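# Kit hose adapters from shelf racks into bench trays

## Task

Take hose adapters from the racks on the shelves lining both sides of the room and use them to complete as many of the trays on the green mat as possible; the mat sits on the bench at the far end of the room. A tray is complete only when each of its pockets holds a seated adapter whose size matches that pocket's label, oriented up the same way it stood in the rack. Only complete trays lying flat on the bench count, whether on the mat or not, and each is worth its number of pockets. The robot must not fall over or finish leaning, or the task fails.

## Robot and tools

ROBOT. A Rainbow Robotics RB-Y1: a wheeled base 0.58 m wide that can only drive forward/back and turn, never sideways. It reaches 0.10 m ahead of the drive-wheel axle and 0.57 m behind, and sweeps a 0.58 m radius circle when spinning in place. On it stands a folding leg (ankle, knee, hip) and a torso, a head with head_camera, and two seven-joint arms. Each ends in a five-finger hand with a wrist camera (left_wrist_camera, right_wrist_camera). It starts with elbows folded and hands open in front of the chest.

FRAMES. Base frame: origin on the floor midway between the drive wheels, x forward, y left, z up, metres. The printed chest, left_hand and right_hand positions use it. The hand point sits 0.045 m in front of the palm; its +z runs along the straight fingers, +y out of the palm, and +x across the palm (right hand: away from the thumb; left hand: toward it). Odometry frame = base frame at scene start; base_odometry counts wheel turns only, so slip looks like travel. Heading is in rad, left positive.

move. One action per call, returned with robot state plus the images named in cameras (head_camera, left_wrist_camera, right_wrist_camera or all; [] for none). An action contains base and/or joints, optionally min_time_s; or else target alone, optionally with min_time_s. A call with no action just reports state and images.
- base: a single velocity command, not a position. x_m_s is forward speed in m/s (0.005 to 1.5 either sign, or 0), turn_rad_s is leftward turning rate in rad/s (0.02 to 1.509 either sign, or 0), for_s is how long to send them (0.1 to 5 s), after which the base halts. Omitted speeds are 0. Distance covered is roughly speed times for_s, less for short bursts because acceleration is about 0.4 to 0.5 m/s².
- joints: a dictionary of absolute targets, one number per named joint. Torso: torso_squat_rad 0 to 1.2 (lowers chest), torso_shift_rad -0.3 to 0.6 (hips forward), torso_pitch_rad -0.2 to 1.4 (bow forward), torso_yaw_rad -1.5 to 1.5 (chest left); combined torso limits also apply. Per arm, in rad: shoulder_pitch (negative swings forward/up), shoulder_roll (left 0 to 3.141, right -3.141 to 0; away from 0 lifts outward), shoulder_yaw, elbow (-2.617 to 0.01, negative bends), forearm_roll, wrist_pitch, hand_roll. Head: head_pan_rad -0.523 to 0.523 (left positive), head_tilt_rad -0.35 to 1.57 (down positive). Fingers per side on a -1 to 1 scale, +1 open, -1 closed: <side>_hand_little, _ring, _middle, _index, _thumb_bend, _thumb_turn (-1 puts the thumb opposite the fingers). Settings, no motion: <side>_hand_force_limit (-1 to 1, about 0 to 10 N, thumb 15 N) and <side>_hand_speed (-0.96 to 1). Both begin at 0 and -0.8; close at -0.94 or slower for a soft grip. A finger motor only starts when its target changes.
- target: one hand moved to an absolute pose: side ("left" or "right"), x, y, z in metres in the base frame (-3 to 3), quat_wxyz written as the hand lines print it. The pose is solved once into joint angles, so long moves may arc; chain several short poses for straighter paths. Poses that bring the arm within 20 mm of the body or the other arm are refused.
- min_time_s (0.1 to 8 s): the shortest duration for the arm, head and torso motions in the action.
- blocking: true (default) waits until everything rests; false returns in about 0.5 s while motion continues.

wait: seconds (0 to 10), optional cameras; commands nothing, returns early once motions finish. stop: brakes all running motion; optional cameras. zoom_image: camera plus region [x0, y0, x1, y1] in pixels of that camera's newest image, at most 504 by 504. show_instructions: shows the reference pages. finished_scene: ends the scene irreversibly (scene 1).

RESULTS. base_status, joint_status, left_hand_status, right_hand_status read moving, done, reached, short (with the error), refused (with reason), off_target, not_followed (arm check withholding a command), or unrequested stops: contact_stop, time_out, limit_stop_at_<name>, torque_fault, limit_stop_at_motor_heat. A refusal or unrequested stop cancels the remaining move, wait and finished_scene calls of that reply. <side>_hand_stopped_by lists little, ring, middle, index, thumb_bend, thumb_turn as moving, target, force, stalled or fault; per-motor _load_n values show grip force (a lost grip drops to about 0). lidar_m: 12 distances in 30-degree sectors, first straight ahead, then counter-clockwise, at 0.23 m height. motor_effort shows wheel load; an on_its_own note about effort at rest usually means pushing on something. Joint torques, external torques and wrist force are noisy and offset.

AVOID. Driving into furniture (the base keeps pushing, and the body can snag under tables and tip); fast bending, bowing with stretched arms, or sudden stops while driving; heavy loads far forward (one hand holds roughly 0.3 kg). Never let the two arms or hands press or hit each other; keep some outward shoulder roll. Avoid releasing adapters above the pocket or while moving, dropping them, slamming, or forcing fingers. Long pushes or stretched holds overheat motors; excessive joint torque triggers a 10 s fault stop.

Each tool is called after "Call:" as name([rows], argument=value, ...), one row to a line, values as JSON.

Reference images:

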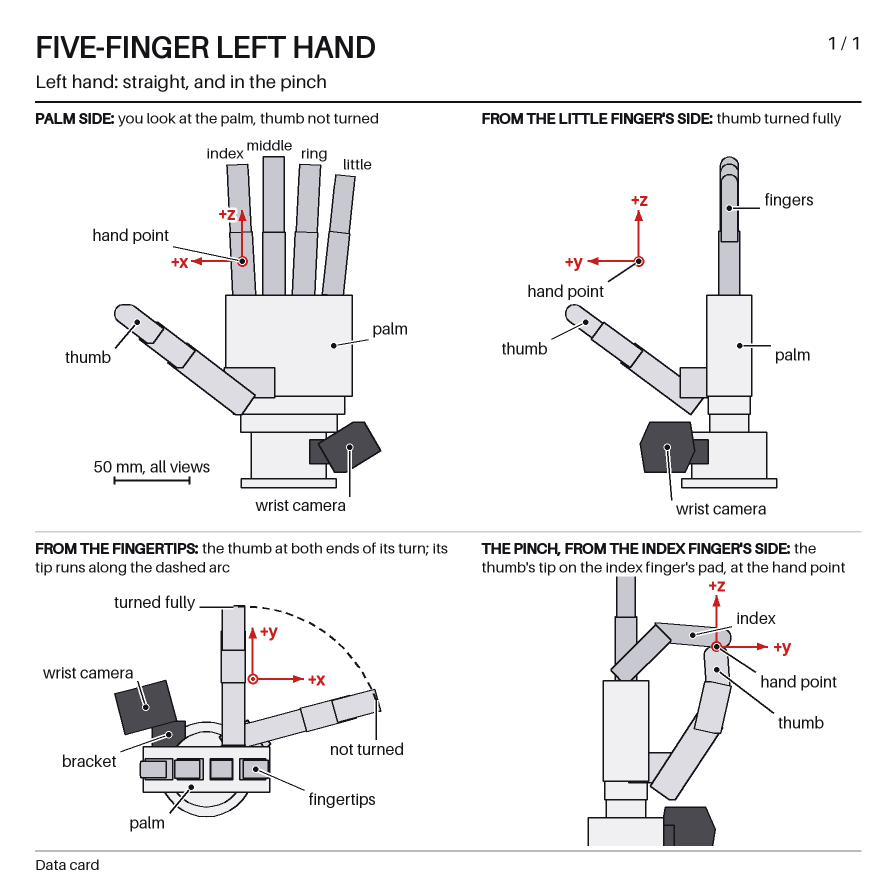

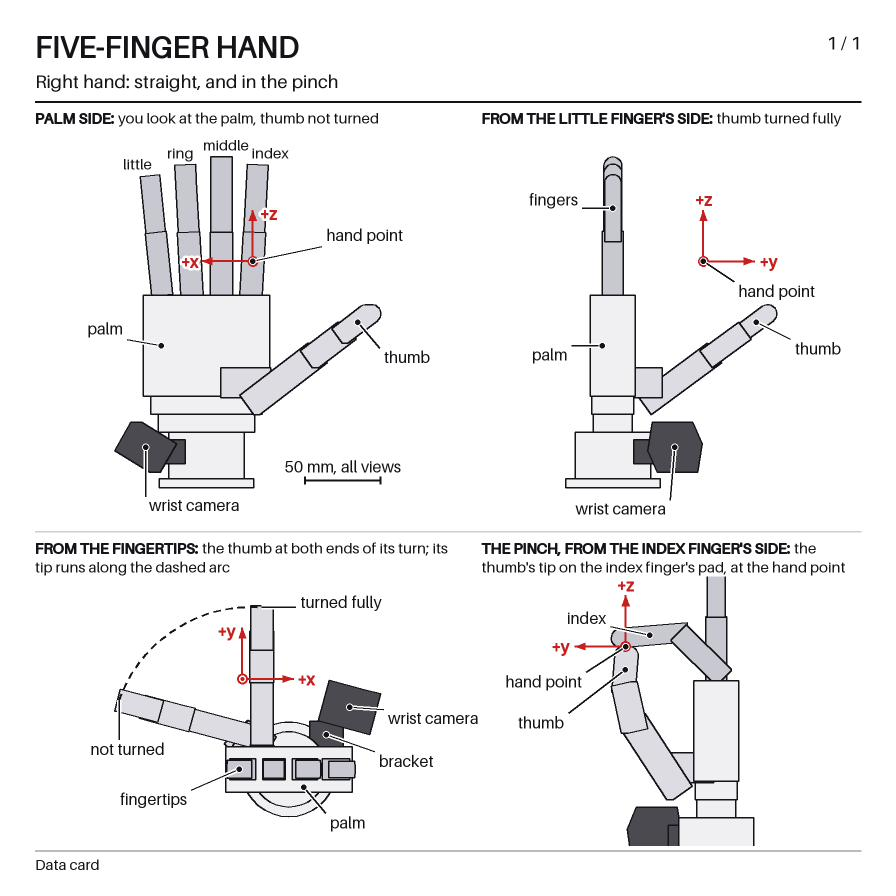

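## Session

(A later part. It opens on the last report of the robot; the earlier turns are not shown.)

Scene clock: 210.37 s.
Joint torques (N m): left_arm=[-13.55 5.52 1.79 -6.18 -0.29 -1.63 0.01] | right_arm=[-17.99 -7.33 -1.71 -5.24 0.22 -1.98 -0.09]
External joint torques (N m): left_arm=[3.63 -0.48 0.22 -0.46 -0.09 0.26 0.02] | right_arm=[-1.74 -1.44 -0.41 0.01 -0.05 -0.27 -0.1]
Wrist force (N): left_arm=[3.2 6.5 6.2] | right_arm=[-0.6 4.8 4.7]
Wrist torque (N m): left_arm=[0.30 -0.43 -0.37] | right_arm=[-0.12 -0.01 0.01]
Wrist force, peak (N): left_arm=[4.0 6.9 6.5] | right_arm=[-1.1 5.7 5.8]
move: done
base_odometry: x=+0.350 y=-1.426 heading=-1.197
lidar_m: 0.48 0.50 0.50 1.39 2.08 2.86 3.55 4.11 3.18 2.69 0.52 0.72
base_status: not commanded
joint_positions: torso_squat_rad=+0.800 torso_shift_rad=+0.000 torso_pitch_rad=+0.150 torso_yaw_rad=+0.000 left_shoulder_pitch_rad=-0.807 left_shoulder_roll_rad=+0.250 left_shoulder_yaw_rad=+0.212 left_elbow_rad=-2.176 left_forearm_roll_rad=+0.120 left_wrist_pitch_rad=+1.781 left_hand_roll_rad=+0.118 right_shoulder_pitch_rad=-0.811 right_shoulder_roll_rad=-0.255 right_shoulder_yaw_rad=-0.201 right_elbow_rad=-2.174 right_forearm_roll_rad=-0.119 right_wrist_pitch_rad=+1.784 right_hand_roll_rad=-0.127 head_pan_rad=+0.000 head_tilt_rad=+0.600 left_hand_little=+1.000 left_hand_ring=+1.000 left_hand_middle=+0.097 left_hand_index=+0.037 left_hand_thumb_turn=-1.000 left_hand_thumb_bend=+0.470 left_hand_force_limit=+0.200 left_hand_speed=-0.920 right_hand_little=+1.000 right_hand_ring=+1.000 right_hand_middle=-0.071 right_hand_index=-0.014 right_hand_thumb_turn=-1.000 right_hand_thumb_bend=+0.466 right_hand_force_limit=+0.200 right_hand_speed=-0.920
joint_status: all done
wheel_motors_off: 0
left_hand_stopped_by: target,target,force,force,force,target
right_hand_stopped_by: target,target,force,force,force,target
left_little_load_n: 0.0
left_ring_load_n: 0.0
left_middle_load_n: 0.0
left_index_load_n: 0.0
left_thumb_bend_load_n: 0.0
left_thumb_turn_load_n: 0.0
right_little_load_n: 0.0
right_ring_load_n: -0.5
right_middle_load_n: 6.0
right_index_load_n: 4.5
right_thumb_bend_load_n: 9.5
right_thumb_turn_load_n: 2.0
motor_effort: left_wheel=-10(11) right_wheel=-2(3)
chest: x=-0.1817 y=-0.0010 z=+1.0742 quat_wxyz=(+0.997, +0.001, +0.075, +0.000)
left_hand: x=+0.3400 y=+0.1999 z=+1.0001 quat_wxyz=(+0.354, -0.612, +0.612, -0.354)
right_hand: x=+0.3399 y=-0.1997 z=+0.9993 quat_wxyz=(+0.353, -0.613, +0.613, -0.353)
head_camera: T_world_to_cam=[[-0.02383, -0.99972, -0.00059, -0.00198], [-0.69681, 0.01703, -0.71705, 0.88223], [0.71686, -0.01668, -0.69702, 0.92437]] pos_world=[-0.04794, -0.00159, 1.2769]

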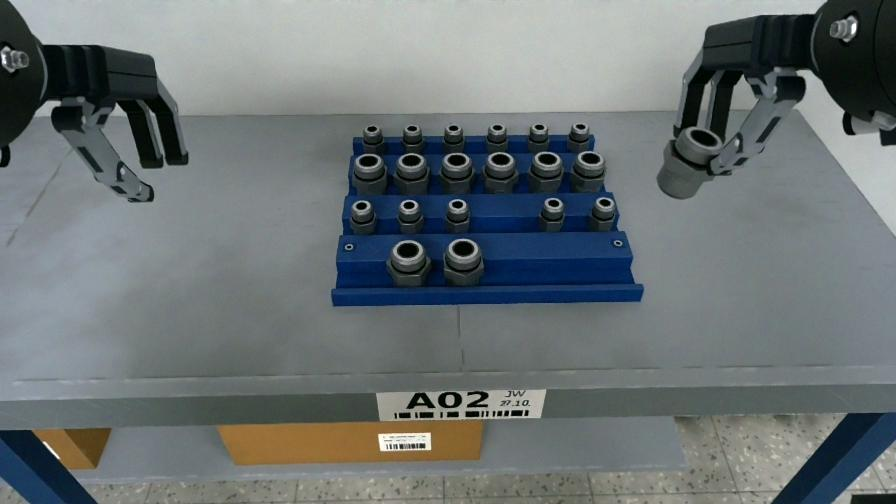

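Call:
move(joints={"left_hand_speed": -0.5, "left_hand_index": 0.2, "left_hand_middle": 0.2, "left_hand_thumb_bend": 0.6, "left_hand_force_limit": 0.5})

Call:
move(target={"side": "left", "x": 0.381, "y": 0.0136, "z": 0.915, "quat_wxyz": [0.3536, -0.6124, 0.6124, -0.3536]}, min_time_s=0.9)

Call:
move(target={"side": "left", "x": 0.381, "y": 0.0136, "z": 0.8575, "quat_wxyz": [0.3536, -0.6124, 0.6124, -0.3536]}, min_time_s=0.8, cameras=["left_wrist_camera"])

Call:
zoom_image(camera="left_wrist_camera", region=[50, 80, 330, 330])

Call:
move(joints={"left_hand_speed": -0.92, "left_hand_index": -0.2, "left_hand_middle": -0.2, "left_hand_thumb_bend": 0.1}, cameras=["left_wrist_camera"])

Call:
zoom_image(camera="left_wrist_camera", region=[50, 80, 330, 330])

Call:
move(target={"side": "left", "x": 0.381, "y": 0.0136, "z": 0.875, "quat_wxyz": [0.3536, -0.6124, 0.6124, -0.3536]}, min_time_s=1.0, cameras=["left_wrist_camera"])

Call:
zoom_image(camera="left_wrist_camera", region=[50, 80, 330, 330])

Scene clock: 212.47 s.
Joint torques (N m): left_arm=[-13.41 6.31 2.07 -5.94 -0.2 -1.78 0.13] | right_arm=[-17.69 -7.67 -1.54 -5.24 0.27 -1.92 0.01]
External joint torques (N m): left_arm=[3.77 0.31 0.5 -0.21 0 0.11 0.14] | right_arm=[-1.44 -1.78 -0.23 0 0 -0.22 0]
Wrist force (N): left_arm=[3.1 6.5 6.1] | right_arm=[-1.5 5.2 6.1]
Wrist torque (N m): left_arm=[0.30 -0.42 -0.37] | right_arm=[-0.14 0.12 -0.06]
Wrist force, peak (N): left_arm=[3.3 7.0 6.3] | right_arm=[-0.7 6.1 6.0]
move: done
base_odometry: x=+0.350 y=-1.426 heading=-1.197
lidar_m: 0.48 0.49 0.50 1.38 2.07 2.87 3.54 4.10 3.16 2.69 0.52 0.72
base_status: not commanded
joint_positions: torso_squat_rad=+0.800 torso_shift_rad=+0.000 torso_pitch_rad=+0.150 torso_yaw_rad=+0.000 left_shoulder_pitch_rad=-0.807 left_shoulder_roll_rad=+0.250 left_shoulder_yaw_rad=+0.212 left_elbow_rad=-2.176 left_forearm_roll_rad=+0.120 left_wrist_pitch_rad=+1.781 left_hand_roll_rad=+0.118 right_shoulder_pitch_rad=-0.811 right_shoulder_roll_rad=-0.255 right_shoulder_yaw_rad=-0.201 right_elbow_rad=-2.174 right_forearm_roll_rad=-0.119 right_wrist_pitch_rad=+1.784 right_hand_roll_rad=-0.127 head_pan_rad=+0.000 head_tilt_rad=+0.600 left_hand_little=+1.000 left_hand_ring=+1.000 left_hand_middle=+0.200 left_hand_index=+0.200 left_hand_thumb_turn=-1.000 left_hand_thumb_bend=+0.600 left_hand_force_limit=+0.500 left_hand_speed=-0.500 right_hand_little=+1.000 right_hand_ring=+1.000 right_hand_middle=-0.071 right_hand_index=-0.014 right_hand_thumb_turn=-1.000 right_hand_thumb_bend=+0.466 right_hand_force_limit=+0.200 right_hand_speed=-0.920
joint_status: all done
wheel_motors_off: 0
left_hand_stopped_by: target,target,target,target,target,target
right_hand_stopped_by: target,target,force,force,force,target
left_little_load_n: 0.0
left_ring_load_n: 0.0
left_middle_load_n: 0.0
left_index_load_n: 0.0
left_thumb_bend_load_n: 0.0
left_thumb_turn_load_n: 0.0
right_little_load_n: 0.0
right_ring_load_n: 0.0
right_middle_load_n: 6.0
right_index_load_n: 4.5
right_thumb_bend_load_n: 9.5
right_thumb_turn_load_n: 2.0
motor_effort: left_wheel=-8(10) right_wheel=-2(3)
chest: x=-0.1817 y=-0.0010 z=+1.0742 quat_wxyz=(+0.997, +0.001, +0.075, +0.000)
left_hand: x=+0.3400 y=+0.1999 z=+1.0001 quat_wxyz=(+0.354, -0.612, +0.612, -0.354)
right_hand: x=+0.3399 y=-0.1997 z=+0.9993 quat_wxyz=(+0.353, -0.613, +0.613, -0.353)
pictures: none

Scene clock: 213.83 s.
Joint torques (N m): left_arm=[-16.78 0.4 2.12 -8.36 -0.92 -1.16 -0.21] | right_arm=[-18.28 -7.82 -1.76 -5.34 0.25 -1.91 0.04]
External joint torques (N m): left_arm=[1.92 0.98 -0.09 0.26 -0.07 0.5 -0.2] | right_arm=[-2.03 -1.93 -0.46 -0.1 -0.02 -0.2 0.03]
Wrist force (N): left_arm=[3.3 6.8 6.2] | right_arm=[-1.4 5.5 6.0]
Wrist torque (N m): left_arm=[0.33 -0.46 -0.19] | right_arm=[-0.13 0.07 -0.06]
Wrist force, peak (N): left_arm=[3.6 7.5 6.4] | right_arm=[-1.4 5.5 6.0]
move: done
base_odometry: x=+0.350 y=-1.426 heading=-1.197
lidar_m: 0.48 0.51 0.52 1.38 2.07 2.86 3.54 4.09 3.16 2.69 0.52 0.72
base_status: not commanded
joint_positions: torso_squat_rad=+0.800 torso_shift_rad=+0.000 torso_pitch_rad=+0.150 torso_yaw_rad=+0.000 left_shoulder_pitch_rad=-0.838 left_shoulder_roll_rad=+0.000 left_shoulder_yaw_rad=-0.280 left_elbow_rad=-1.768 left_forearm_roll_rad=-0.297 left_wrist_pitch_rad=+1.454 left_hand_roll_rad=+0.505 right_shoulder_pitch_rad=-0.811 right_shoulder_roll_rad=-0.255 right_shoulder_yaw_rad=-0.201 right_elbow_rad=-2.174 right_forearm_roll_rad=-0.119 right_wrist_pitch_rad=+1.784 right_hand_roll_rad=-0.127 head_pan_rad=+0.000 head_tilt_rad=+0.600 left_hand_little=+1.000 left_hand_ring=+1.000 left_hand_middle=+0.200 left_hand_index=+0.200 left_hand_thumb_turn=-1.000 left_hand_thumb_bend=+0.600 left_hand_force_limit=+0.500 left_hand_speed=-0.500 right_hand_little=+1.000 right_hand_ring=+1.000 right_hand_middle=-0.071 right_hand_index=-0.014 right_hand_thumb_turn=-1.000 right_hand_thumb_bend=+0.466 right_hand_force_limit=+0.200 right_hand_speed=-0.920
joint_status: all done
wheel_motors_off: 0
left_hand_stopped_by: target,target,target,target,target,target
right_hand_stopped_by: target,target,force,force,force,target
left_little_load_n: 0.0
left_ring_load_n: -0.5
left_middle_load_n: 0.0
left_index_load_n: 0.0
left_thumb_bend_load_n: 0.0
left_thumb_turn_load_n: 0.0
right_little_load_n: 0.0
right_ring_load_n: 0.0
right_middle_load_n: 6.5
right_index_load_n: 4.5
right_thumb_bend_load_n: 9.5
right_thumb_turn_load_n: 2.0
motor_effort: left_wheel=-13(13) right_wheel=-2(3)
chest: x=-0.1817 y=-0.0010 z=+1.0742 quat_wxyz=(+0.997, +0.001, +0.075, +0.000)
left_hand: x=+0.3807 y=+0.0136 z=+0.9153 quat_wxyz=(+0.354, -0.612, +0.612, -0.354)
left_hand_status: reached (checked arc that bows 15 mm and turns the hand up to 4 deg, planned for 0.9 s): 0 mm and 0.1 deg off.
right_hand: x=+0.3399 y=-0.1997 z=+0.9993 quat_wxyz=(+0.353, -0.613, +0.613, -0.353)
pictures: none

Scene clock: 214.97 s.
Joint torques (N m): left_arm=[-13.95 -0.39 0.89 -9 -1.04 -1.39 0.22] | right_arm=[-17.81 -7.8 -1.6 -5.35 0.26 -1.99 0.01]
External joint torques (N m): left_arm=[3.98 1.17 -1.34 0.43 -0.13 0.2 0.22] | right_arm=[-1.56 -1.91 -0.3 -0.11 -0.01 -0.28 0.01]
Wrist force (N): left_arm=[3.2 6.6 5.9] | right_arm=[-2.0 5.2 4.6]
Wrist torque (N m): left_arm=[0.33 -0.43 -0.20] | right_arm=[-0.08 0.22 -0.08]
Wrist force, peak (N): left_arm=[3.2 7.1 6.2] | right_arm=[-0.6 5.7 5.5]
move: done
base_odometry: x=+0.350 y=-1.426 heading=-1.197
lidar_m: 0.48 0.50 0.50 1.38 2.07 2.85 3.54 4.09 3.17 2.68 0.52 0.71
base_status: not commanded
joint_positions: torso_squat_rad=+0.800 torso_shift_rad=+0.000 torso_pitch_rad=+0.150 torso_yaw_rad=+0.000 left_shoulder_pitch_rad=-0.718 left_shoulder_roll_rad=+0.013 left_shoulder_yaw_rad=-0.345 left_elbow_rad=-1.708 left_forearm_roll_rad=-0.337 left_wrist_pitch_rad=+1.298 left_hand_roll_rad=+0.579 right_shoulder_pitch_rad=-0.811 right_shoulder_roll_rad=-0.255 right_shoulder_yaw_rad=-0.201 right_elbow_rad=-2.174 right_forearm_roll_rad=-0.119 right_wrist_pitch_rad=+1.784 right_hand_roll_rad=-0.127 head_pan_rad=+0.000 head_tilt_rad=+0.600 left_hand_little=+1.000 left_hand_ring=+1.000 left_hand_middle=+0.200 left_hand_index=+0.200 left_hand_thumb_turn=-1.000 left_hand_thumb_bend=+0.600 left_hand_force_limit=+0.500 left_hand_speed=-0.500 right_hand_little=+1.000 right_hand_ring=+1.000 right_hand_middle=-0.071 right_hand_index=-0.014 right_hand_thumb_turn=-1.000 right_hand_thumb_bend=+0.466 right_hand_force_limit=+0.200 right_hand_speed=-0.920
joint_status: all done
wheel_motors_off: 0
left_hand_stopped_by: target,target,target,target,target,target
right_hand_stopped_by: target,target,force,force,force,target
left_little_load_n: 0.0
left_ring_load_n: 0.0
left_middle_load_n: 0.0
left_index_load_n: 0.0
left_thumb_bend_load_n: 0.0
left_thumb_turn_load_n: 0.0
right_little_load_n: 0.0
right_ring_load_n: 0.0
right_middle_load_n: 6.0
right_index_load_n: 5.0
right_thumb_bend_load_n: 9.5
right_thumb_turn_load_n: 2.0
motor_effort: left_wheel=-7(11) right_wheel=-2(3)
chest: x=-0.1817 y=-0.0010 z=+1.0742 quat_wxyz=(+0.997, +0.001, +0.075, +0.000)
left_hand: x=+0.3803 y=+0.0137 z=+0.8581 quat_wxyz=(+0.353, -0.612, +0.613, -0.354)
left_hand_status: reached (checked arc that bows 2 mm and turns the hand up to 0 deg, planned for 0.8 s): 1 mm and 0.1 deg off.
right_hand: x=+0.3399 y=-0.1997 z=+0.9993 quat_wxyz=(+0.353, -0.613, +0.613, -0.353)
left_wrist_camera: T_world_to_cam=[[0.49063, -0.22097, 0.84288, -0.90386], [-0.53408, -0.84057, 0.09052, 0.1367], [0.6885, -0.49458, -0.53043, 0.30999]] pos_world=[0.30304, 0.0685, 0.91391]

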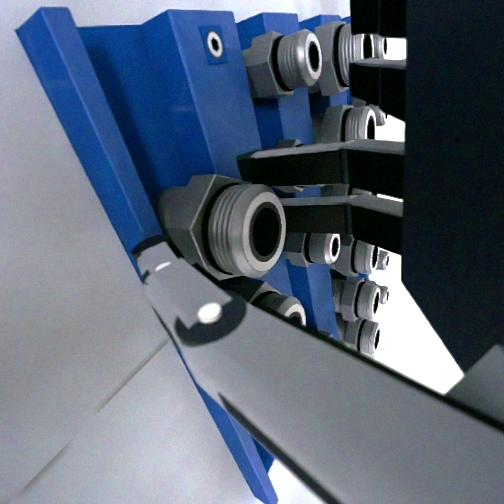

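Scaled by 1.800 from the camera's image (finer frame: 720x720).

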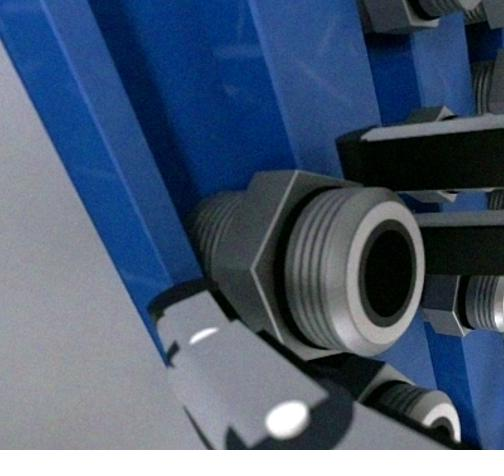

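Scene clock: 217.20 s.
Joint torques (N m): left_arm=[-13.3 -0.82 0.56 -8.8 -0.41 -0.52 0.17] | right_arm=[-18.03 -7.71 -1.37 -5.48 0.26 -1.99 -0.06]
External joint torques (N m): left_arm=[4.63 0.72 -1.68 0.63 0.51 1.07 0.17] | right_arm=[-1.79 -1.82 -0.07 -0.24 -0.01 -0.28 -0.07]
Wrist force (N): left_arm=[4.2 6.3 11.0] | right_arm=[-0.7 5.9 4.7]
Wrist torque (N m): left_arm=[0.44 -0.34 -0.24] | right_arm=[0.00 0.03 0.00]
Wrist force, peak (N): left_arm=[3.2 -0.6 13.6] | right_arm=[-1.9 5.6 6.1]
move: off_target
base_odometry: x=+0.350 y=-1.426 heading=-1.197
lidar_m: 0.47 0.50 0.51 1.38 2.08 2.86 3.55 4.09 3.18 2.68 0.52 0.73
base_status: not commanded
joint_positions: torso_squat_rad=+0.800 torso_shift_rad=+0.000 torso_pitch_rad=+0.150 torso_yaw_rad=+0.000 left_shoulder_pitch_rad=-0.719 left_shoulder_roll_rad=+0.013 left_shoulder_yaw_rad=-0.345 left_elbow_rad=-1.708 left_forearm_roll_rad=-0.337 left_wrist_pitch_rad=+1.298 left_hand_roll_rad=+0.579 right_shoulder_pitch_rad=-0.811 right_shoulder_roll_rad=-0.255 right_shoulder_yaw_rad=-0.201 right_elbow_rad=-2.174 right_forearm_roll_rad=-0.119 right_wrist_pitch_rad=+1.784 right_hand_roll_rad=-0.127 head_pan_rad=+0.000 head_tilt_rad=+0.600 left_hand_little=+1.000 left_hand_ring=+1.000 left_hand_middle=+0.061 left_hand_index=+0.053 left_hand_thumb_turn=-1.000 left_hand_thumb_bend=+0.424 left_hand_force_limit=+0.500 left_hand_speed=-0.920 right_hand_little=+1.000 right_hand_ring=+1.000 right_hand_middle=-0.071 right_hand_index=-0.014 right_hand_thumb_turn=-1.000 right_hand_thumb_bend=+0.466 right_hand_force_limit=+0.200 right_hand_speed=-0.920
joint_status: left_hand_middle off_target (ended at +0.061, target -0.200); left_hand_index off_target (ended at +0.053, target -0.200); left_hand_thumb_bend off_target (ended at +0.424, target +0.100); the others done
wheel_motors_off: 0
left_hand_stopped_by: target,target,force,force,force,target
right_hand_stopped_by: target,target,force,force,force,target
left_little_load_n: -0.5
left_ring_load_n: 0.0
left_middle_load_n: 11.0
left_index_load_n: 11.0
left_thumb_bend_load_n: 11.0
left_thumb_turn_load_n: 0.0
right_little_load_n: 0.0
right_ring_load_n: 0.0
right_middle_load_n: 6.0
right_index_load_n: 5.0
right_thumb_bend_load_n: 9.5
right_thumb_turn_load_n: 2.0
motor_effort: left_wheel=-10(12) right_wheel=-2(3)
chest: x=-0.1817 y=-0.0010 z=+1.0742 quat_wxyz=(+0.997, +0.001, +0.075, +0.000)
left_hand: x=+0.3804 y=+0.0138 z=+0.8583 quat_wxyz=(+0.354, -0.612, +0.613, -0.354)
right_hand: x=+0.3399 y=-0.1997 z=+0.9993 quat_wxyz=(+0.353, -0.613, +0.613, -0.353)
left_wrist_camera: T_world_to_cam=[[0.49015, -0.22121, 0.8431, -0.90414], [-0.53407, -0.84064, 0.08992, 0.13742], [0.68885, -0.49435, -0.53019, 0.30966]] pos_world=[0.30325, 0.0686, 0.91411]

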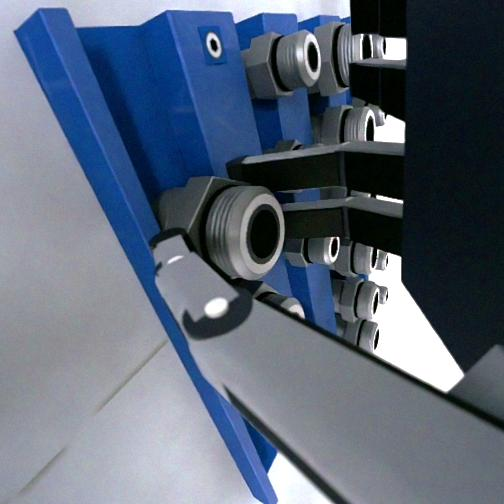

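Scaled by 1.800 from the camera's image (finer frame: 720x720).

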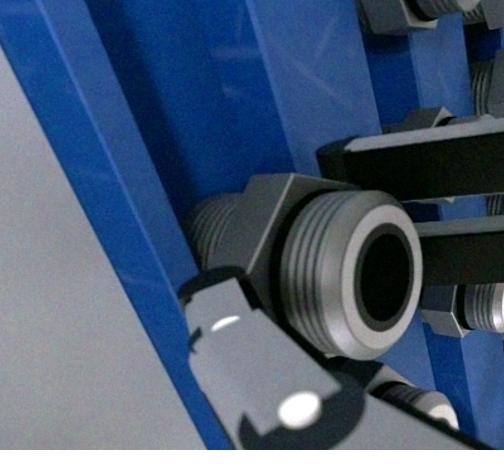

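Scene clock: 218.53 s.
Joint torques (N m): left_arm=[-17.96 -1.79 3.82 -11.16 -0.86 -1.5 -0.17] | right_arm=[-17.86 -7.72 -1.33 -5.43 0.26 -2.03 -0.02]
External joint torques (N m): left_arm=[0.22 -0.5 1.57 -1.95 0.04 0.12 -0.16] | right_arm=[-1.61 -1.83 -0.03 -0.19 -0.01 -0.32 -0.03]
Wrist force (N): left_arm=[3.2 8.3 7.1] | right_arm=[-0.8 5.5 4.7]
Wrist torque (N m): left_arm=[0.32 -0.40 -0.40] | right_arm=[0.00 0.08 0.00]
Wrist force, peak (N): left_arm=[4.2 6.7 13.8] | right_arm=[-1.2 5.8 5.7]
move: done
base_odometry: x=+0.350 y=-1.426 heading=-1.197
lidar_m: 0.48 0.50 0.51 1.39 2.07 2.86 3.56 4.11 3.18 2.68 0.52 0.73
base_status: not commanded
joint_positions: torso_squat_rad=+0.800 torso_shift_rad=+0.000 torso_pitch_rad=+0.150 torso_yaw_rad=+0.000 left_shoulder_pitch_rad=-0.752 left_shoulder_roll_rad=+0.010 left_shoulder_yaw_rad=-0.329 left_elbow_rad=-1.725 left_forearm_roll_rad=-0.325 left_wrist_pitch_rad=+1.342 left_hand_roll_rad=+0.559 right_shoulder_pitch_rad=-0.811 right_shoulder_roll_rad=-0.255 right_shoulder_yaw_rad=-0.201 right_elbow_rad=-2.174 right_forearm_roll_rad=-0.119 right_wrist_pitch_rad=+1.784 right_hand_roll_rad=-0.127 head_pan_rad=+0.000 head_tilt_rad=+0.600 left_hand_little=+1.000 left_hand_ring=+1.000 left_hand_middle=+0.061 left_hand_index=+0.053 left_hand_thumb_turn=-1.000 left_hand_thumb_bend=+0.424 left_hand_force_limit=+0.500 left_hand_speed=-0.920 right_hand_little=+1.000 right_hand_ring=+1.000 right_hand_middle=-0.071 right_hand_index=-0.014 right_hand_thumb_turn=-1.000 right_hand_thumb_bend=+0.466 right_hand_force_limit=+0.200 right_hand_speed=-0.920
joint_status: all done
wheel_motors_off: 0
left_hand_stopped_by: target,target,force,force,force,target
right_hand_stopped_by: target,target,force,force,force,target
left_little_load_n: -0.5
left_ring_load_n: 0.0
left_middle_load_n: 9.5
left_index_load_n: 9.0
left_thumb_bend_load_n: 12.0
left_thumb_turn_load_n: -1.0
right_little_load_n: 0.0
right_ring_load_n: 0.0
right_middle_load_n: 6.0
right_index_load_n: 5.0
right_thumb_bend_load_n: 9.0
right_thumb_turn_load_n: 2.0
motor_effort: left_wheel=-9(12) right_wheel=-2(3)
chest: x=-0.1817 y=-0.0010 z=+1.0742 quat_wxyz=(+0.997, +0.001, +0.075, +0.000)
left_hand: x=+0.3811 y=+0.0134 z=+0.8742 quat_wxyz=(+0.354, -0.612, +0.612, -0.354)
left_hand_status: reached (checked arc that bows 0 mm and turns the hand up to 0 deg, planned for 1.0 s): 1 mm and 0.1 deg off.
right_hand: x=+0.3399 y=-0.1997 z=+0.9993 quat_wxyz=(+0.353, -0.613, +0.613, -0.353)
left_wrist_camera: T_world_to_cam=[[0.49022, -0.22126, 0.84305, -0.91784], [-0.5337, -0.84091, 0.08965, 0.13607], [0.68909, -0.49388, -0.53031, 0.3174]] pos_world=[0.30385, 0.0681, 0.92991]

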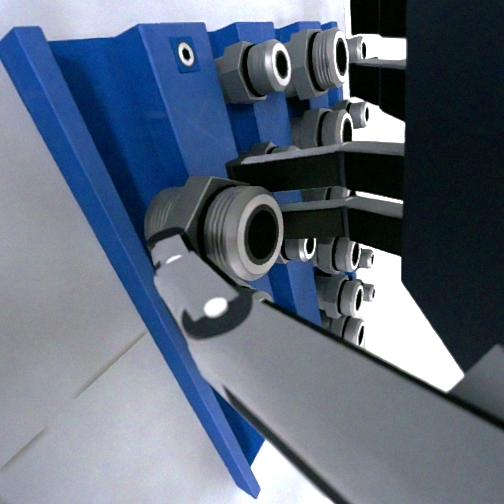

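Scaled by 1.800 from the camera's image (finer frame: 720x720).

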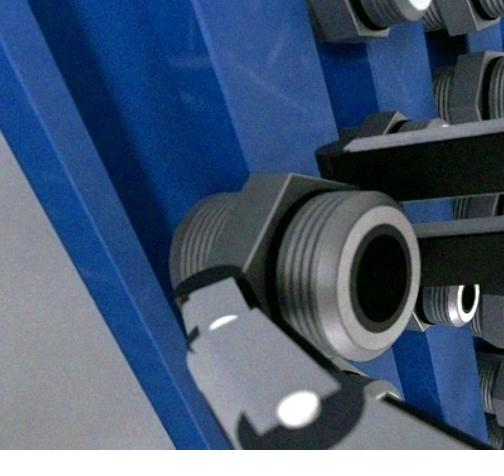

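Call:
move(target={"side": "left", "x": 0.381, "y": 0.0136, "z": 0.915, "quat_wxyz": [0.3536, -0.6124, 0.6124, -0.3536]}, min_time_s=0.8)

Call:
move(joints={"left_shoulder_pitch_rad": -0.807, "left_shoulder_roll_rad": 0.25, "left_shoulder_yaw_rad": 0.212, "left_elbow_rad": -2.176, "left_forearm_roll_rad": 0.12, "left_wrist_pitch_rad": 1.781, "left_hand_roll_rad": 0.118}, min_time_s=1.0)

Call:
move(base={"x_m_s": -0.5, "for_s": 1.0})

Call:
move(base={"turn_rad_s": -1.0, "for_s": 1.98}, joints={"torso_squat_rad": 0.5})

Scene clock: 220.30 s.
Joint torques (N m): left_arm=[-17.83 -1.74 4.02 -10.29 -0.82 -1.73 -0.11] | right_arm=[-17.77 -7.59 -1.65 -5.49 0.31 -1.97 0.03]
External joint torques (N m): left_arm=[0.9 -1.2 1.75 -1.67 0.03 -0.06 -0.1] | right_arm=[-1.52 -1.7 -0.34 -0.24 0.04 -0.26 0.02]
Wrist force (N): left_arm=[3.4 8.6 7.1] | right_arm=[-0.6 5.2 4.9]
Wrist torque (N m): left_arm=[0.36 -0.44 -0.37] | right_arm=[-0.13 -0.02 -0.02]
Wrist force, peak (N): left_arm=[3.4 8.8 7.2] | right_arm=[-1.0 5.8 5.8]
move: done
base_odometry: x=+0.350 y=-1.426 heading=-1.197
lidar_m: 0.48 0.51 0.51 1.38 2.07 2.86 3.54 4.08 3.17 2.69 0.52 0.72
base_status: not commanded
joint_positions: torso_squat_rad=+0.800 torso_shift_rad=+0.000 torso_pitch_rad=+0.150 torso_yaw_rad=+0.000 left_shoulder_pitch_rad=-0.840 left_shoulder_roll_rad=+0.003 left_shoulder_yaw_rad=-0.283 left_elbow_rad=-1.765 left_forearm_roll_rad=-0.295 left_wrist_pitch_rad=+1.454 left_hand_roll_rad=+0.510 right_shoulder_pitch_rad=-0.811 right_shoulder_roll_rad=-0.255 right_shoulder_yaw_rad=-0.201 right_elbow_rad=-2.174 right_forearm_roll_rad=-0.119 right_wrist_pitch_rad=+1.784 right_hand_roll_rad=-0.127 head_pan_rad=+0.000 head_tilt_rad=+0.600 left_hand_little=+1.000 left_hand_ring=+1.000 left_hand_middle=+0.061 left_hand_index=+0.053 left_hand_thumb_turn=-1.000 left_hand_thumb_bend=+0.424 left_hand_force_limit=+0.500 left_hand_speed=-0.920 right_hand_little=+1.000 right_hand_ring=+1.000 right_hand_middle=-0.071 right_hand_index=-0.014 right_hand_thumb_turn=-1.000 right_hand_thumb_bend=+0.466 right_hand_force_limit=+0.200 right_hand_speed=-0.920
joint_status: all done
wheel_motors_off: 0
left_hand_stopped_by: target,target,force,force,force,target
right_hand_stopped_by: target,target,force,force,force,target
left_little_load_n: 0.0
left_ring_load_n: 0.0
left_middle_load_n: 9.5
left_index_load_n: 9.0
left_thumb_bend_load_n: 12.0
left_thumb_turn_load_n: -1.0
right_little_load_n: 0.0
right_ring_load_n: 0.0
right_middle_load_n: 6.0
right_index_load_n: 5.0
right_thumb_bend_load_n: 9.5
right_thumb_turn_load_n: 2.0
motor_effort: left_wheel=-10(12) right_wheel=-2(3)
chest: x=-0.1817 y=-0.0010 z=+1.0742 quat_wxyz=(+0.997, +0.001, +0.075, +0.000)
left_hand: x=+0.3810 y=+0.0137 z=+0.9147 quat_wxyz=(+0.354, -0.612, +0.612, -0.353)
left_hand_status: reached (checked arc that bows 2 mm and turns the hand up to 0 deg, planned for 0.8 s): 0 mm and 0.0 deg off.
right_hand: x=+0.3399 y=-0.1997 z=+0.9993 quat_wxyz=(+0.353, -0.613, +0.613, -0.353)
pictures: none

Scene clock: 221.60 s.
Joint torques (N m): left_arm=[-14.43 5.71 1.85 -6.96 -0.32 -1.96 0.11] | right_arm=[-17.93 -7.66 -1.42 -5.32 0.23 -1.95 0]
External joint torques (N m): left_arm=[2.75 -0.28 0.27 -1.23 -0.12 -0.07 0.12] | right_arm=[-1.68 -1.77 -0.12 -0.08 -0.04 -0.24 -0.01]
Wrist force (N): left_arm=[3.0 8.5 7.2] | right_arm=[-0.9 5.0 4.8]
Wrist torque (N m): left_arm=[0.33 -0.39 -0.39] | right_arm=[-0.10 0.08 -0.05]
Wrist force, peak (N): left_arm=[3.6 9.1 7.9] | right_arm=[-0.7 6.0 5.7]
move: done
base_odometry: x=+0.350 y=-1.426 heading=-1.197
lidar_m: 0.48 0.51 0.51 1.39 2.08 2.87 3.54 4.09 3.19 2.69 0.53 0.72
base_status: not commanded
joint_positions: torso_squat_rad=+0.800 torso_shift_rad=+0.000 torso_pitch_rad=+0.150 torso_yaw_rad=+0.000 left_shoulder_pitch_rad=-0.807 left_shoulder_roll_rad=+0.250 left_shoulder_yaw_rad=+0.212 left_elbow_rad=-2.176 left_forearm_roll_rad=+0.120 left_wrist_pitch_rad=+1.781 left_hand_roll_rad=+0.118 right_shoulder_pitch_rad=-0.811 right_shoulder_roll_rad=-0.255 right_shoulder_yaw_rad=-0.201 right_elbow_rad=-2.174 right_forearm_roll_rad=-0.119 right_wrist_pitch_rad=+1.784 right_hand_roll_rad=-0.127 head_pan_rad=+0.000 head_tilt_rad=+0.600 left_hand_little=+1.000 left_hand_ring=+1.000 left_hand_middle=+0.061 left_hand_index=+0.053 left_hand_thumb_turn=-1.000 left_hand_thumb_bend=+0.424 left_hand_force_limit=+0.500 left_hand_speed=-0.920 right_hand_little=+1.000 right_hand_ring=+1.000 right_hand_middle=-0.071 right_hand_index=-0.014 right_hand_thumb_turn=-1.000 right_hand_thumb_bend=+0.466 right_hand_force_limit=+0.200 right_hand_speed=-0.920
joint_status: all done
wheel_motors_off: 0
left_hand_stopped_by: target,target,force,force,force,target
right_hand_stopped_by: target,target,force,force,force,target
left_little_load_n: 0.0
left_ring_load_n: 0.0
left_middle_load_n: 9.5
left_index_load_n: 9.0
left_thumb_bend_load_n: 12.0
left_thumb_turn_load_n: -1.0
right_little_load_n: 0.0
right_ring_load_n: 0.0
right_middle_load_n: 6.0
right_index_load_n: 4.5
right_thumb_bend_load_n: 9.5
right_thumb_turn_load_n: 2.0
motor_effort: left_wheel=-12(12) right_wheel=-2(3)
chest: x=-0.1817 y=-0.0010 z=+1.0742 quat_wxyz=(+0.997, +0.001, +0.075, +0.000)
left_hand: x=+0.3400 y=+0.2000 z=+0.9999 quat_wxyz=(+0.354, -0.612, +0.612, -0.353)
right_hand: x=+0.3399 y=-0.1997 z=+0.9993 quat_wxyz=(+0.353, -0.613, +0.613, -0.353)
pictures: none

Scene clock: 224.07 s.
Joint torques (N m): left_arm=[-14.77 6.09 1.61 -6.57 -0.25 -2.08 0.33] | right_arm=[-18.02 -7.5 -1.5 -5.51 0.2 -2.05 -0.13]
External joint torques (N m): left_arm=[2.41 0.1 0.04 -0.84 -0.05 -0.19 0.34] | right_arm=[-1.77 -1.61 -0.19 -0.27 -0.07 -0.34 -0.13]
Wrist force (N): left_arm=[3.3 8.6 7.0] | right_arm=[-0.7 5.2 5.7]
Wrist torque (N m): left_arm=[0.35 -0.43 -0.38] | right_arm=[-0.14 -0.02 -0.04]
Wrist force, peak (N): left_arm=[3.0 9.1 7.2] | right_arm=[-1.1 5.6 6.0]
move: done
base_odometry: x=+0.168 y=-0.961 heading=-1.196
lidar_m: 0.98 0.89 1.39 2.00 2.07 2.86 3.05 3.58 3.19 3.07 1.69 0.88
base_status: done (sent for 1 of 1 s)
joint_positions: torso_squat_rad=+0.800 torso_shift_rad=+0.000 torso_pitch_rad=+0.150 torso_yaw_rad=+0.000 left_shoulder_pitch_rad=-0.807 left_shoulder_roll_rad=+0.250 left_shoulder_yaw_rad=+0.212 left_elbow_rad=-2.176 left_forearm_roll_rad=+0.120 left_wrist_pitch_rad=+1.781 left_hand_roll_rad=+0.118 right_shoulder_pitch_rad=-0.811 right_shoulder_roll_rad=-0.255 right_shoulder_yaw_rad=-0.201 right_elbow_rad=-2.174 right_forearm_roll_rad=-0.119 right_wrist_pitch_rad=+1.784 right_hand_roll_rad=-0.127 head_pan_rad=+0.000 head_tilt_rad=+0.600 left_hand_little=+1.000 left_hand_ring=+1.000 left_hand_middle=+0.061 left_hand_index=+0.053 left_hand_thumb_turn=-1.000 left_hand_thumb_bend=+0.424 left_hand_force_limit=+0.500 left_hand_speed=-0.920 right_hand_little=+1.000 right_hand_ring=+1.000 right_hand_middle=-0.071 right_hand_index=-0.014 right_hand_thumb_turn=-1.000 right_hand_thumb_bend=+0.466 right_hand_force_limit=+0.200 right_hand_speed=-0.920
joint_status: not commanded
wheel_motors_off: 0
left_hand_stopped_by: target,target,force,force,force,target
right_hand_stopped_by: target,target,force,force,force,target
left_little_load_n: 0.0
left_ring_load_n: 0.0
left_middle_load_n: 9.5
left_index_load_n: 9.0
left_thumb_bend_load_n: 12.0
left_thumb_turn_load_n: -1.0
right_little_load_n: 0.0
right_ring_load_n: 0.5
right_middle_load_n: 6.0
right_index_load_n: 5.0
right_thumb_bend_load_n: 9.5
right_thumb_turn_load_n: 2.0
motor_effort: left_wheel=+7(46) right_wheel=-5(24)
chest: x=-0.1818 y=-0.0010 z=+1.0741 quat_wxyz=(+0.997, +0.001, +0.075, +0.000)
left_hand: x=+0.3399 y=+0.2000 z=+1.0000 quat_wxyz=(+0.354, -0.612, +0.612, -0.354)
right_hand: x=+0.3398 y=-0.1997 z=+0.9994 quat_wxyz=(+0.353, -0.613, +0.613, -0.353)
pictures: none

Scene clock: 228.33 s.
Joint torques (N m): left_arm=[-14.9 6.27 1.77 -6.21 -0.28 -2.06 0.16] | right_arm=[-17.65 -7.68 -1.93 -5.36 0.27 -2.1 -0.07]
External joint torques (N m): left_arm=[2.28 0.28 0.2 -0.48 -0.09 -0.17 0.17] | right_arm=[-1.41 -1.79 -0.63 -0.12 0 -0.39 -0.08]
Wrist force (N): left_arm=[3.2 8.5 7.0] | right_arm=[-1.2 5.4 5.4]
Wrist torque (N m): left_arm=[0.35 -0.44 -0.38] | right_arm=[-0.07 0.06 -0.10]
Wrist force, peak (N): left_arm=[3.4 8.5 7.6] | right_arm=[-1.1 5.9 5.9]
move: done
base_odometry: x=+0.168 y=-0.960 heading=-3.130
lidar_m: 3.07 2.91 1.48 0.90 0.98 0.89 1.57 2.01 2.23 3.03 3.04 3.75
base_status: done (sent for 1.97 of 1.97 s)
joint_positions: torso_squat_rad=+0.500 torso_shift_rad=+0.000 torso_pitch_rad=+0.150 torso_yaw_rad=+0.000 left_shoulder_pitch_rad=-0.807 left_shoulder_roll_rad=+0.250 left_shoulder_yaw_rad=+0.212 left_elbow_rad=-2.176 left_forearm_roll_rad=+0.120 left_wrist_pitch_rad=+1.781 left_hand_roll_rad=+0.118 right_shoulder_pitch_rad=-0.811 right_shoulder_roll_rad=-0.255 right_shoulder_yaw_rad=-0.201 right_elbow_rad=-2.174 right_forearm_roll_rad=-0.119 right_wrist_pitch_rad=+1.784 right_hand_roll_rad=-0.127 head_pan_rad=+0.000 head_tilt_rad=+0.600 left_hand_little=+1.000 left_hand_ring=+1.000 left_hand_middle=+0.061 left_hand_index=+0.053 left_hand_thumb_turn=-1.000 left_hand_thumb_bend=+0.424 left_hand_force_limit=+0.500 left_hand_speed=-0.920 right_hand_little=+1.000 right_hand_ring=+1.000 right_hand_middle=-0.071 right_hand_index=-0.014 right_hand_thumb_turn=-1.000 right_hand_thumb_bend=+0.466 right_hand_force_limit=+0.200 right_hand_speed=-0.920
joint_status: all done
wheel_motors_off: 0
left_hand_stopped_by: target,target,force,force,force,target
right_hand_stopped_by: target,target,force,force,force,target
left_little_load_n: 0.0
left_ring_load_n: 0.0
left_middle_load_n: 9.5
left_index_load_n: 9.0
left_thumb_bend_load_n: 12.0
left_thumb_turn_load_n: -1.0
right_little_load_n: 0.0
right_ring_load_n: 0.0
right_middle_load_n: 6.0
right_index_load_n: 5.0
right_thumb_bend_load_n: 9.5
right_thumb_turn_load_n: 2.0
motor_effort: left_wheel=+10(37) right_wheel=+1(21)
chest: x=-0.1817 y=-0.0011 z=+1.2008 quat_wxyz=(+0.997, +0.001, +0.075, +0.000)
left_hand: x=+0.3400 y=+0.1999 z=+1.1265 quat_wxyz=(+0.354, -0.612, +0.612, -0.353)
right_hand: x=+0.3399 y=-0.1999 z=+1.1259 quat_wxyz=(+0.353, -0.613, +0.613, -0.353)
pictures: none

Call:
move(base={"turn_rad_s": -0.03, "for_s": 0.87})

Call:
move(base={"x_m_s": 0.979, "for_s": 3.0})

Call:
move(base={"turn_rad_s": 0.382, "for_s": 1.0}, cameras=["head_camera"])

Call:
zoom_image(camera="head_camera", region=[90, 170, 350, 280])

Call:
zoom_image(camera="head_camera", region=[540, 170, 800, 280])

Scene clock: 230.07 s.
Joint torques (N m): left_arm=[-14.9 6.07 2.09 -6.31 -0.22 -1.95 0.33] | right_arm=[-17.62 -7.52 -1.74 -5.42 0.2 -1.99 -0.02]
External joint torques (N m): left_arm=[2.28 0.08 0.52 -0.58 -0.03 -0.07 0.34] | right_arm=[-1.38 -1.63 -0.43 -0.18 -0.07 -0.28 -0.03]
Wrist force (N): left_arm=[3.1 8.3 7.2] | right_arm=[-1.1 5.4 5.5]
Wrist torque (N m): left_arm=[0.30 -0.40 -0.38] | right_arm=[-0.12 0.04 -0.03]
Wrist force, peak (N): left_arm=[3.2 8.7 7.3] | right_arm=[-1.4 5.5 6.3]
move: done
base_odometry: x=+0.168 y=-0.960 heading=+3.128
lidar_m: 3.09 3.05 1.49 0.90 0.99 0.88 1.57 2.00 2.21 3.05 3.05 3.73
base_status: done (sent for 0.87 of 0.87 s)
joint_positions: torso_squat_rad=+0.500 torso_shift_rad=+0.000 torso_pitch_rad=+0.150 torso_yaw_rad=+0.000 left_shoulder_pitch_rad=-0.807 left_shoulder_roll_rad=+0.250 left_shoulder_yaw_rad=+0.212 left_elbow_rad=-2.176 left_forearm_roll_rad=+0.120 left_wrist_pitch_rad=+1.781 left_hand_roll_rad=+0.118 right_shoulder_pitch_rad=-0.811 right_shoulder_roll_rad=-0.255 right_shoulder_yaw_rad=-0.201 right_elbow_rad=-2.174 right_forearm_roll_rad=-0.119 right_wrist_pitch_rad=+1.784 right_hand_roll_rad=-0.127 head_pan_rad=+0.000 head_tilt_rad=+0.600 left_hand_little=+1.000 left_hand_ring=+1.000 left_hand_middle=+0.061 left_hand_index=+0.053 left_hand_thumb_turn=-1.000 left_hand_thumb_bend=+0.424 left_hand_force_limit=+0.500 left_hand_speed=-0.920 right_hand_little=+1.000 right_hand_ring=+1.000 right_hand_middle=-0.071 right_hand_index=-0.014 right_hand_thumb_turn=-1.000 right_hand_thumb_bend=+0.466 right_hand_force_limit=+0.200 right_hand_speed=-0.920
joint_status: not commanded
wheel_motors_off: 0
left_hand_stopped_by: target,target,force,force,force,target
right_hand_stopped_by: target,target,force,force,force,target
left_little_load_n: 0.0
left_ring_load_n: 0.0
left_middle_load_n: 9.5
left_index_load_n: 9.0
left_thumb_bend_load_n: 12.0
left_thumb_turn_load_n: -1.0
right_little_load_n: 0.0
right_ring_load_n: 0.0
right_middle_load_n: 6.0
right_index_load_n: 5.0
right_thumb_bend_load_n: 9.5
right_thumb_turn_load_n: 2.0
motor_effort: left_wheel=+8(30) right_wheel=+0(10)
chest: x=-0.1817 y=-0.0011 z=+1.2008 quat_wxyz=(+0.997, +0.001, +0.075, +0.000)
left_hand: x=+0.3400 y=+0.1999 z=+1.1265 quat_wxyz=(+0.354, -0.612, +0.612, -0.353)
right_hand: x=+0.3399 y=-0.1999 z=+1.1259 quat_wxyz=(+0.353, -0.613, +0.613, -0.353)
pictures: none

Scene clock: 235.47 s.
Joint torques (N m): left_arm=[-15.07 6.26 1.69 -6.51 -0.32 -1.88 0.21] | right_arm=[-17.69 -7.66 -1.34 -5.38 0.28 -1.99 -0.03]
External joint torques (N m): left_arm=[2.1 0.26 0.11 -0.78 -0.13 0.01 0.22] | right_arm=[-1.44 -1.77 -0.03 -0.13 0.01 -0.28 -0.04]
Wrist force (N): left_arm=[3.0 8.5 6.9] | right_arm=[-1.1 5.8 5.2]
Wrist torque (N m): left_arm=[0.36 -0.42 -0.40] | right_arm=[0.02 0.12 -0.04]
Wrist force, peak (N): left_arm=[3.4 8.1 7.9] | right_arm=[-1.2 5.4 6.1]
move: done
base_odometry: x=-2.769 y=-0.920 heading=+3.128
lidar_m: 0.34 0.33 0.37 0.58 2.28 2.49 3.68 4.73 2.95 2.37 0.88 0.42
base_status: done (sent for 3 of 3 s)
joint_positions: torso_squat_rad=+0.500 torso_shift_rad=+0.000 torso_pitch_rad=+0.150 torso_yaw_rad=+0.000 left_shoulder_pitch_rad=-0.807 left_shoulder_roll_rad=+0.250 left_shoulder_yaw_rad=+0.212 left_elbow_rad=-2.176 left_forearm_roll_rad=+0.120 left_wrist_pitch_rad=+1.781 left_hand_roll_rad=+0.118 right_shoulder_pitch_rad=-0.811 right_shoulder_roll_rad=-0.255 right_shoulder_yaw_rad=-0.201 right_elbow_rad=-2.174 right_forearm_roll_rad=-0.119 right_wrist_pitch_rad=+1.784 right_hand_roll_rad=-0.127 head_pan_rad=+0.000 head_tilt_rad=+0.600 left_hand_little=+1.000 left_hand_ring=+1.000 left_hand_middle=+0.061 left_hand_index=+0.053 left_hand_thumb_turn=-1.000 left_hand_thumb_bend=+0.424 left_hand_force_limit=+0.500 left_hand_speed=-0.920 right_hand_little=+1.000 right_hand_ring=+1.000 right_hand_middle=-0.071 right_hand_index=-0.014 right_hand_thumb_turn=-1.000 right_hand_thumb_bend=+0.466 right_hand_force_limit=+0.200 right_hand_speed=-0.920
joint_status: not commanded
wheel_motors_off: 0
left_hand_stopped_by: target,target,force,force,force,target
right_hand_stopped_by: target,target,force,force,force,target
left_little_load_n: 0.0
left_ring_load_n: 0.0
left_middle_load_n: 9.5
left_index_load_n: 9.0
left_thumb_bend_load_n: 12.0
left_thumb_turn_load_n: -1.0
right_little_load_n: 0.0
right_ring_load_n: 0.0
right_middle_load_n: 6.0
right_index_load_n: 4.5
right_thumb_bend_load_n: 9.5
right_thumb_turn_load_n: 2.0
motor_effort: left_wheel=+0(46) right_wheel=-2(26)
chest: x=-0.1816 y=-0.0011 z=+1.2008 quat_wxyz=(+0.997, +0.001, +0.075, +0.000)
left_hand: x=+0.3400 y=+0.1999 z=+1.1264 quat_wxyz=(+0.354, -0.612, +0.612, -0.353)
right_hand: x=+0.3400 y=-0.1998 z=+1.1259 quat_wxyz=(+0.353, -0.613, +0.613, -0.353)
pictures: none

Scene clock: 237.53 s.
Joint torques (N m): left_arm=[-15.18 5.74 1.76 -6.38 -0.27 -1.98 0.12] | right_arm=[-17.89 -7.48 -1.63 -5.53 0.22 -2.06 0.08]
External joint torques (N m): left_arm=[2 -0.26 0.18 -0.65 -0.07 -0.1 0.13] | right_arm=[-1.65 -1.59 -0.32 -0.29 -0.05 -0.35 0.07]
Wrist force (N): left_arm=[3.1 8.3 7.2] | right_arm=[-1.2 5.5 4.6]
Wrist torque (N m): left_arm=[0.33 -0.40 -0.38] | right_arm=[-0.04 0.08 -0.06]
Wrist force, peak (N): left_arm=[3.5 8.3 7.4] | right_arm=[-1.2 5.6 6.3]
move: done
base_odometry: x=-2.769 y=-0.920 heading=-2.774
lidar_m: 0.33 0.35 0.48 1.33 2.37 2.91 4.72 2.95 2.44 1.36 0.48 0.36
base_status: done (sent for 1 of 1 s)
joint_positions: torso_squat_rad=+0.500 torso_shift_rad=+0.000 torso_pitch_rad=+0.150 torso_yaw_rad=+0.000 left_shoulder_pitch_rad=-0.807 left_shoulder_roll_rad=+0.250 left_shoulder_yaw_rad=+0.212 left_elbow_rad=-2.176 left_forearm_roll_rad=+0.120 left_wrist_pitch_rad=+1.781 left_hand_roll_rad=+0.118 right_shoulder_pitch_rad=-0.811 right_shoulder_roll_rad=-0.255 right_shoulder_yaw_rad=-0.201 right_elbow_rad=-2.174 right_forearm_roll_rad=-0.119 right_wrist_pitch_rad=+1.784 right_hand_roll_rad=-0.127 head_pan_rad=+0.000 head_tilt_rad=+0.600 left_hand_little=+1.000 left_hand_ring=+1.000 left_hand_middle=+0.061 left_hand_index=+0.053 left_hand_thumb_turn=-1.000 left_hand_thumb_bend=+0.424 left_hand_force_limit=+0.500 left_hand_speed=-0.920 right_hand_little=+1.000 right_hand_ring=+1.000 right_hand_middle=-0.071 right_hand_index=-0.014 right_hand_thumb_turn=-1.000 right_hand_thumb_bend=+0.466 right_hand_force_limit=+0.200 right_hand_speed=-0.920
joint_status: not commanded
wheel_motors_off: 0
left_hand_stopped_by: target,target,force,force,force,target
right_hand_stopped_by: target,target,force,force,force,target
left_little_load_n: 0.0
left_ring_load_n: 0.0
left_middle_load_n: 9.5
left_index_load_n: 9.0
left_thumb_bend_load_n: 12.0
left_thumb_turn_load_n: -1.0
right_little_load_n: 0.0
right_ring_load_n: 0.0
right_middle_load_n: 6.0
right_index_load_n: 4.5
right_thumb_bend_load_n: 9.0
right_thumb_turn_load_n: 2.0
motor_effort: left_wheel=+6(34) right_wheel=+4(18)
chest: x=-0.1816 y=-0.0011 z=+1.2008 quat_wxyz=(+0.997, +0.001, +0.075, +0.000)
left_hand: x=+0.3400 y=+0.1999 z=+1.1264 quat_wxyz=(+0.354, -0.612, +0.612, -0.353)
right_hand: x=+0.3400 y=-0.1998 z=+1.1259 quat_wxyz=(+0.353, -0.613, +0.613, -0.353)
head_camera: T_world_to_cam=[[-0.02391, -0.99971, -0.00051, -0.00211], [-0.69691, 0.01703, -0.71696, 0.97301], [0.71676, -0.01678, -0.69712, 1.0126]] pos_world=[-0.04774, -0.00169, 1.4035]

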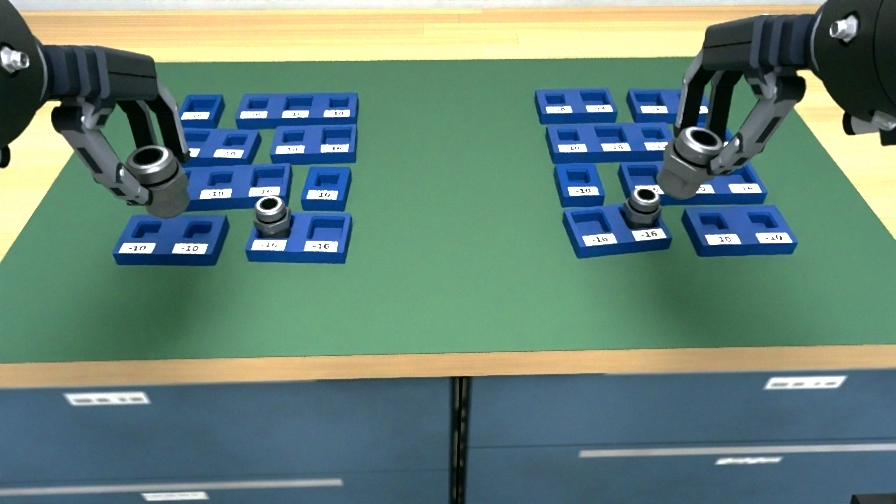

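Scaled by 1.938 from the camera's image (finer frame: 1280x720).

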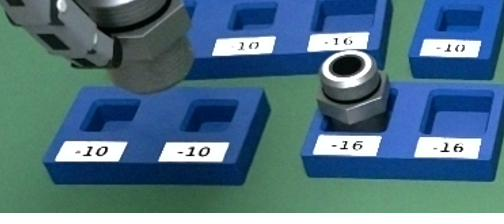

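Scaled by 1.938 from the camera's image (finer frame: 1280x720).

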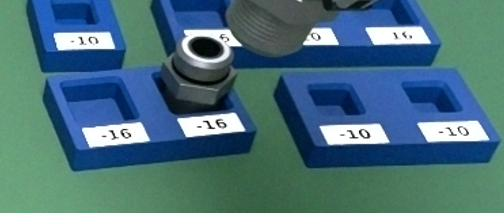

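Call:
zoom_image(camera="head_camera", region=[550, 170, 690, 270])

Call:
zoom_image(camera="head_camera", region=[230, 170, 370, 270])

Scaled by 3.600 from the camera's image (finer frame: 1280x720).

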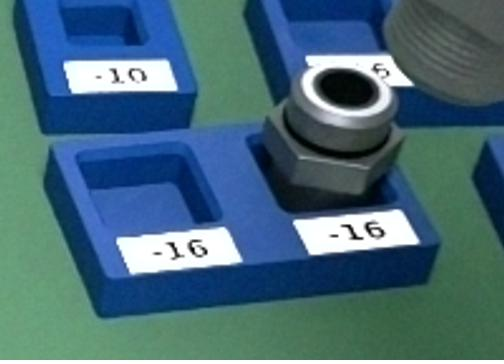

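Scaled by 3.600 from the camera's image (finer frame: 1280x720).

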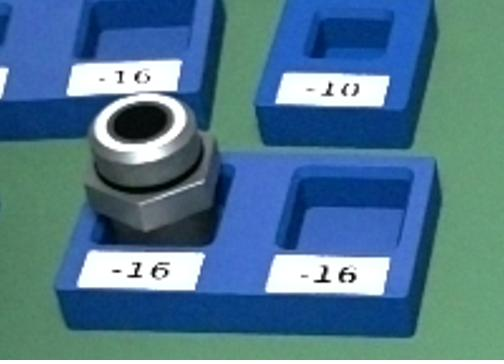

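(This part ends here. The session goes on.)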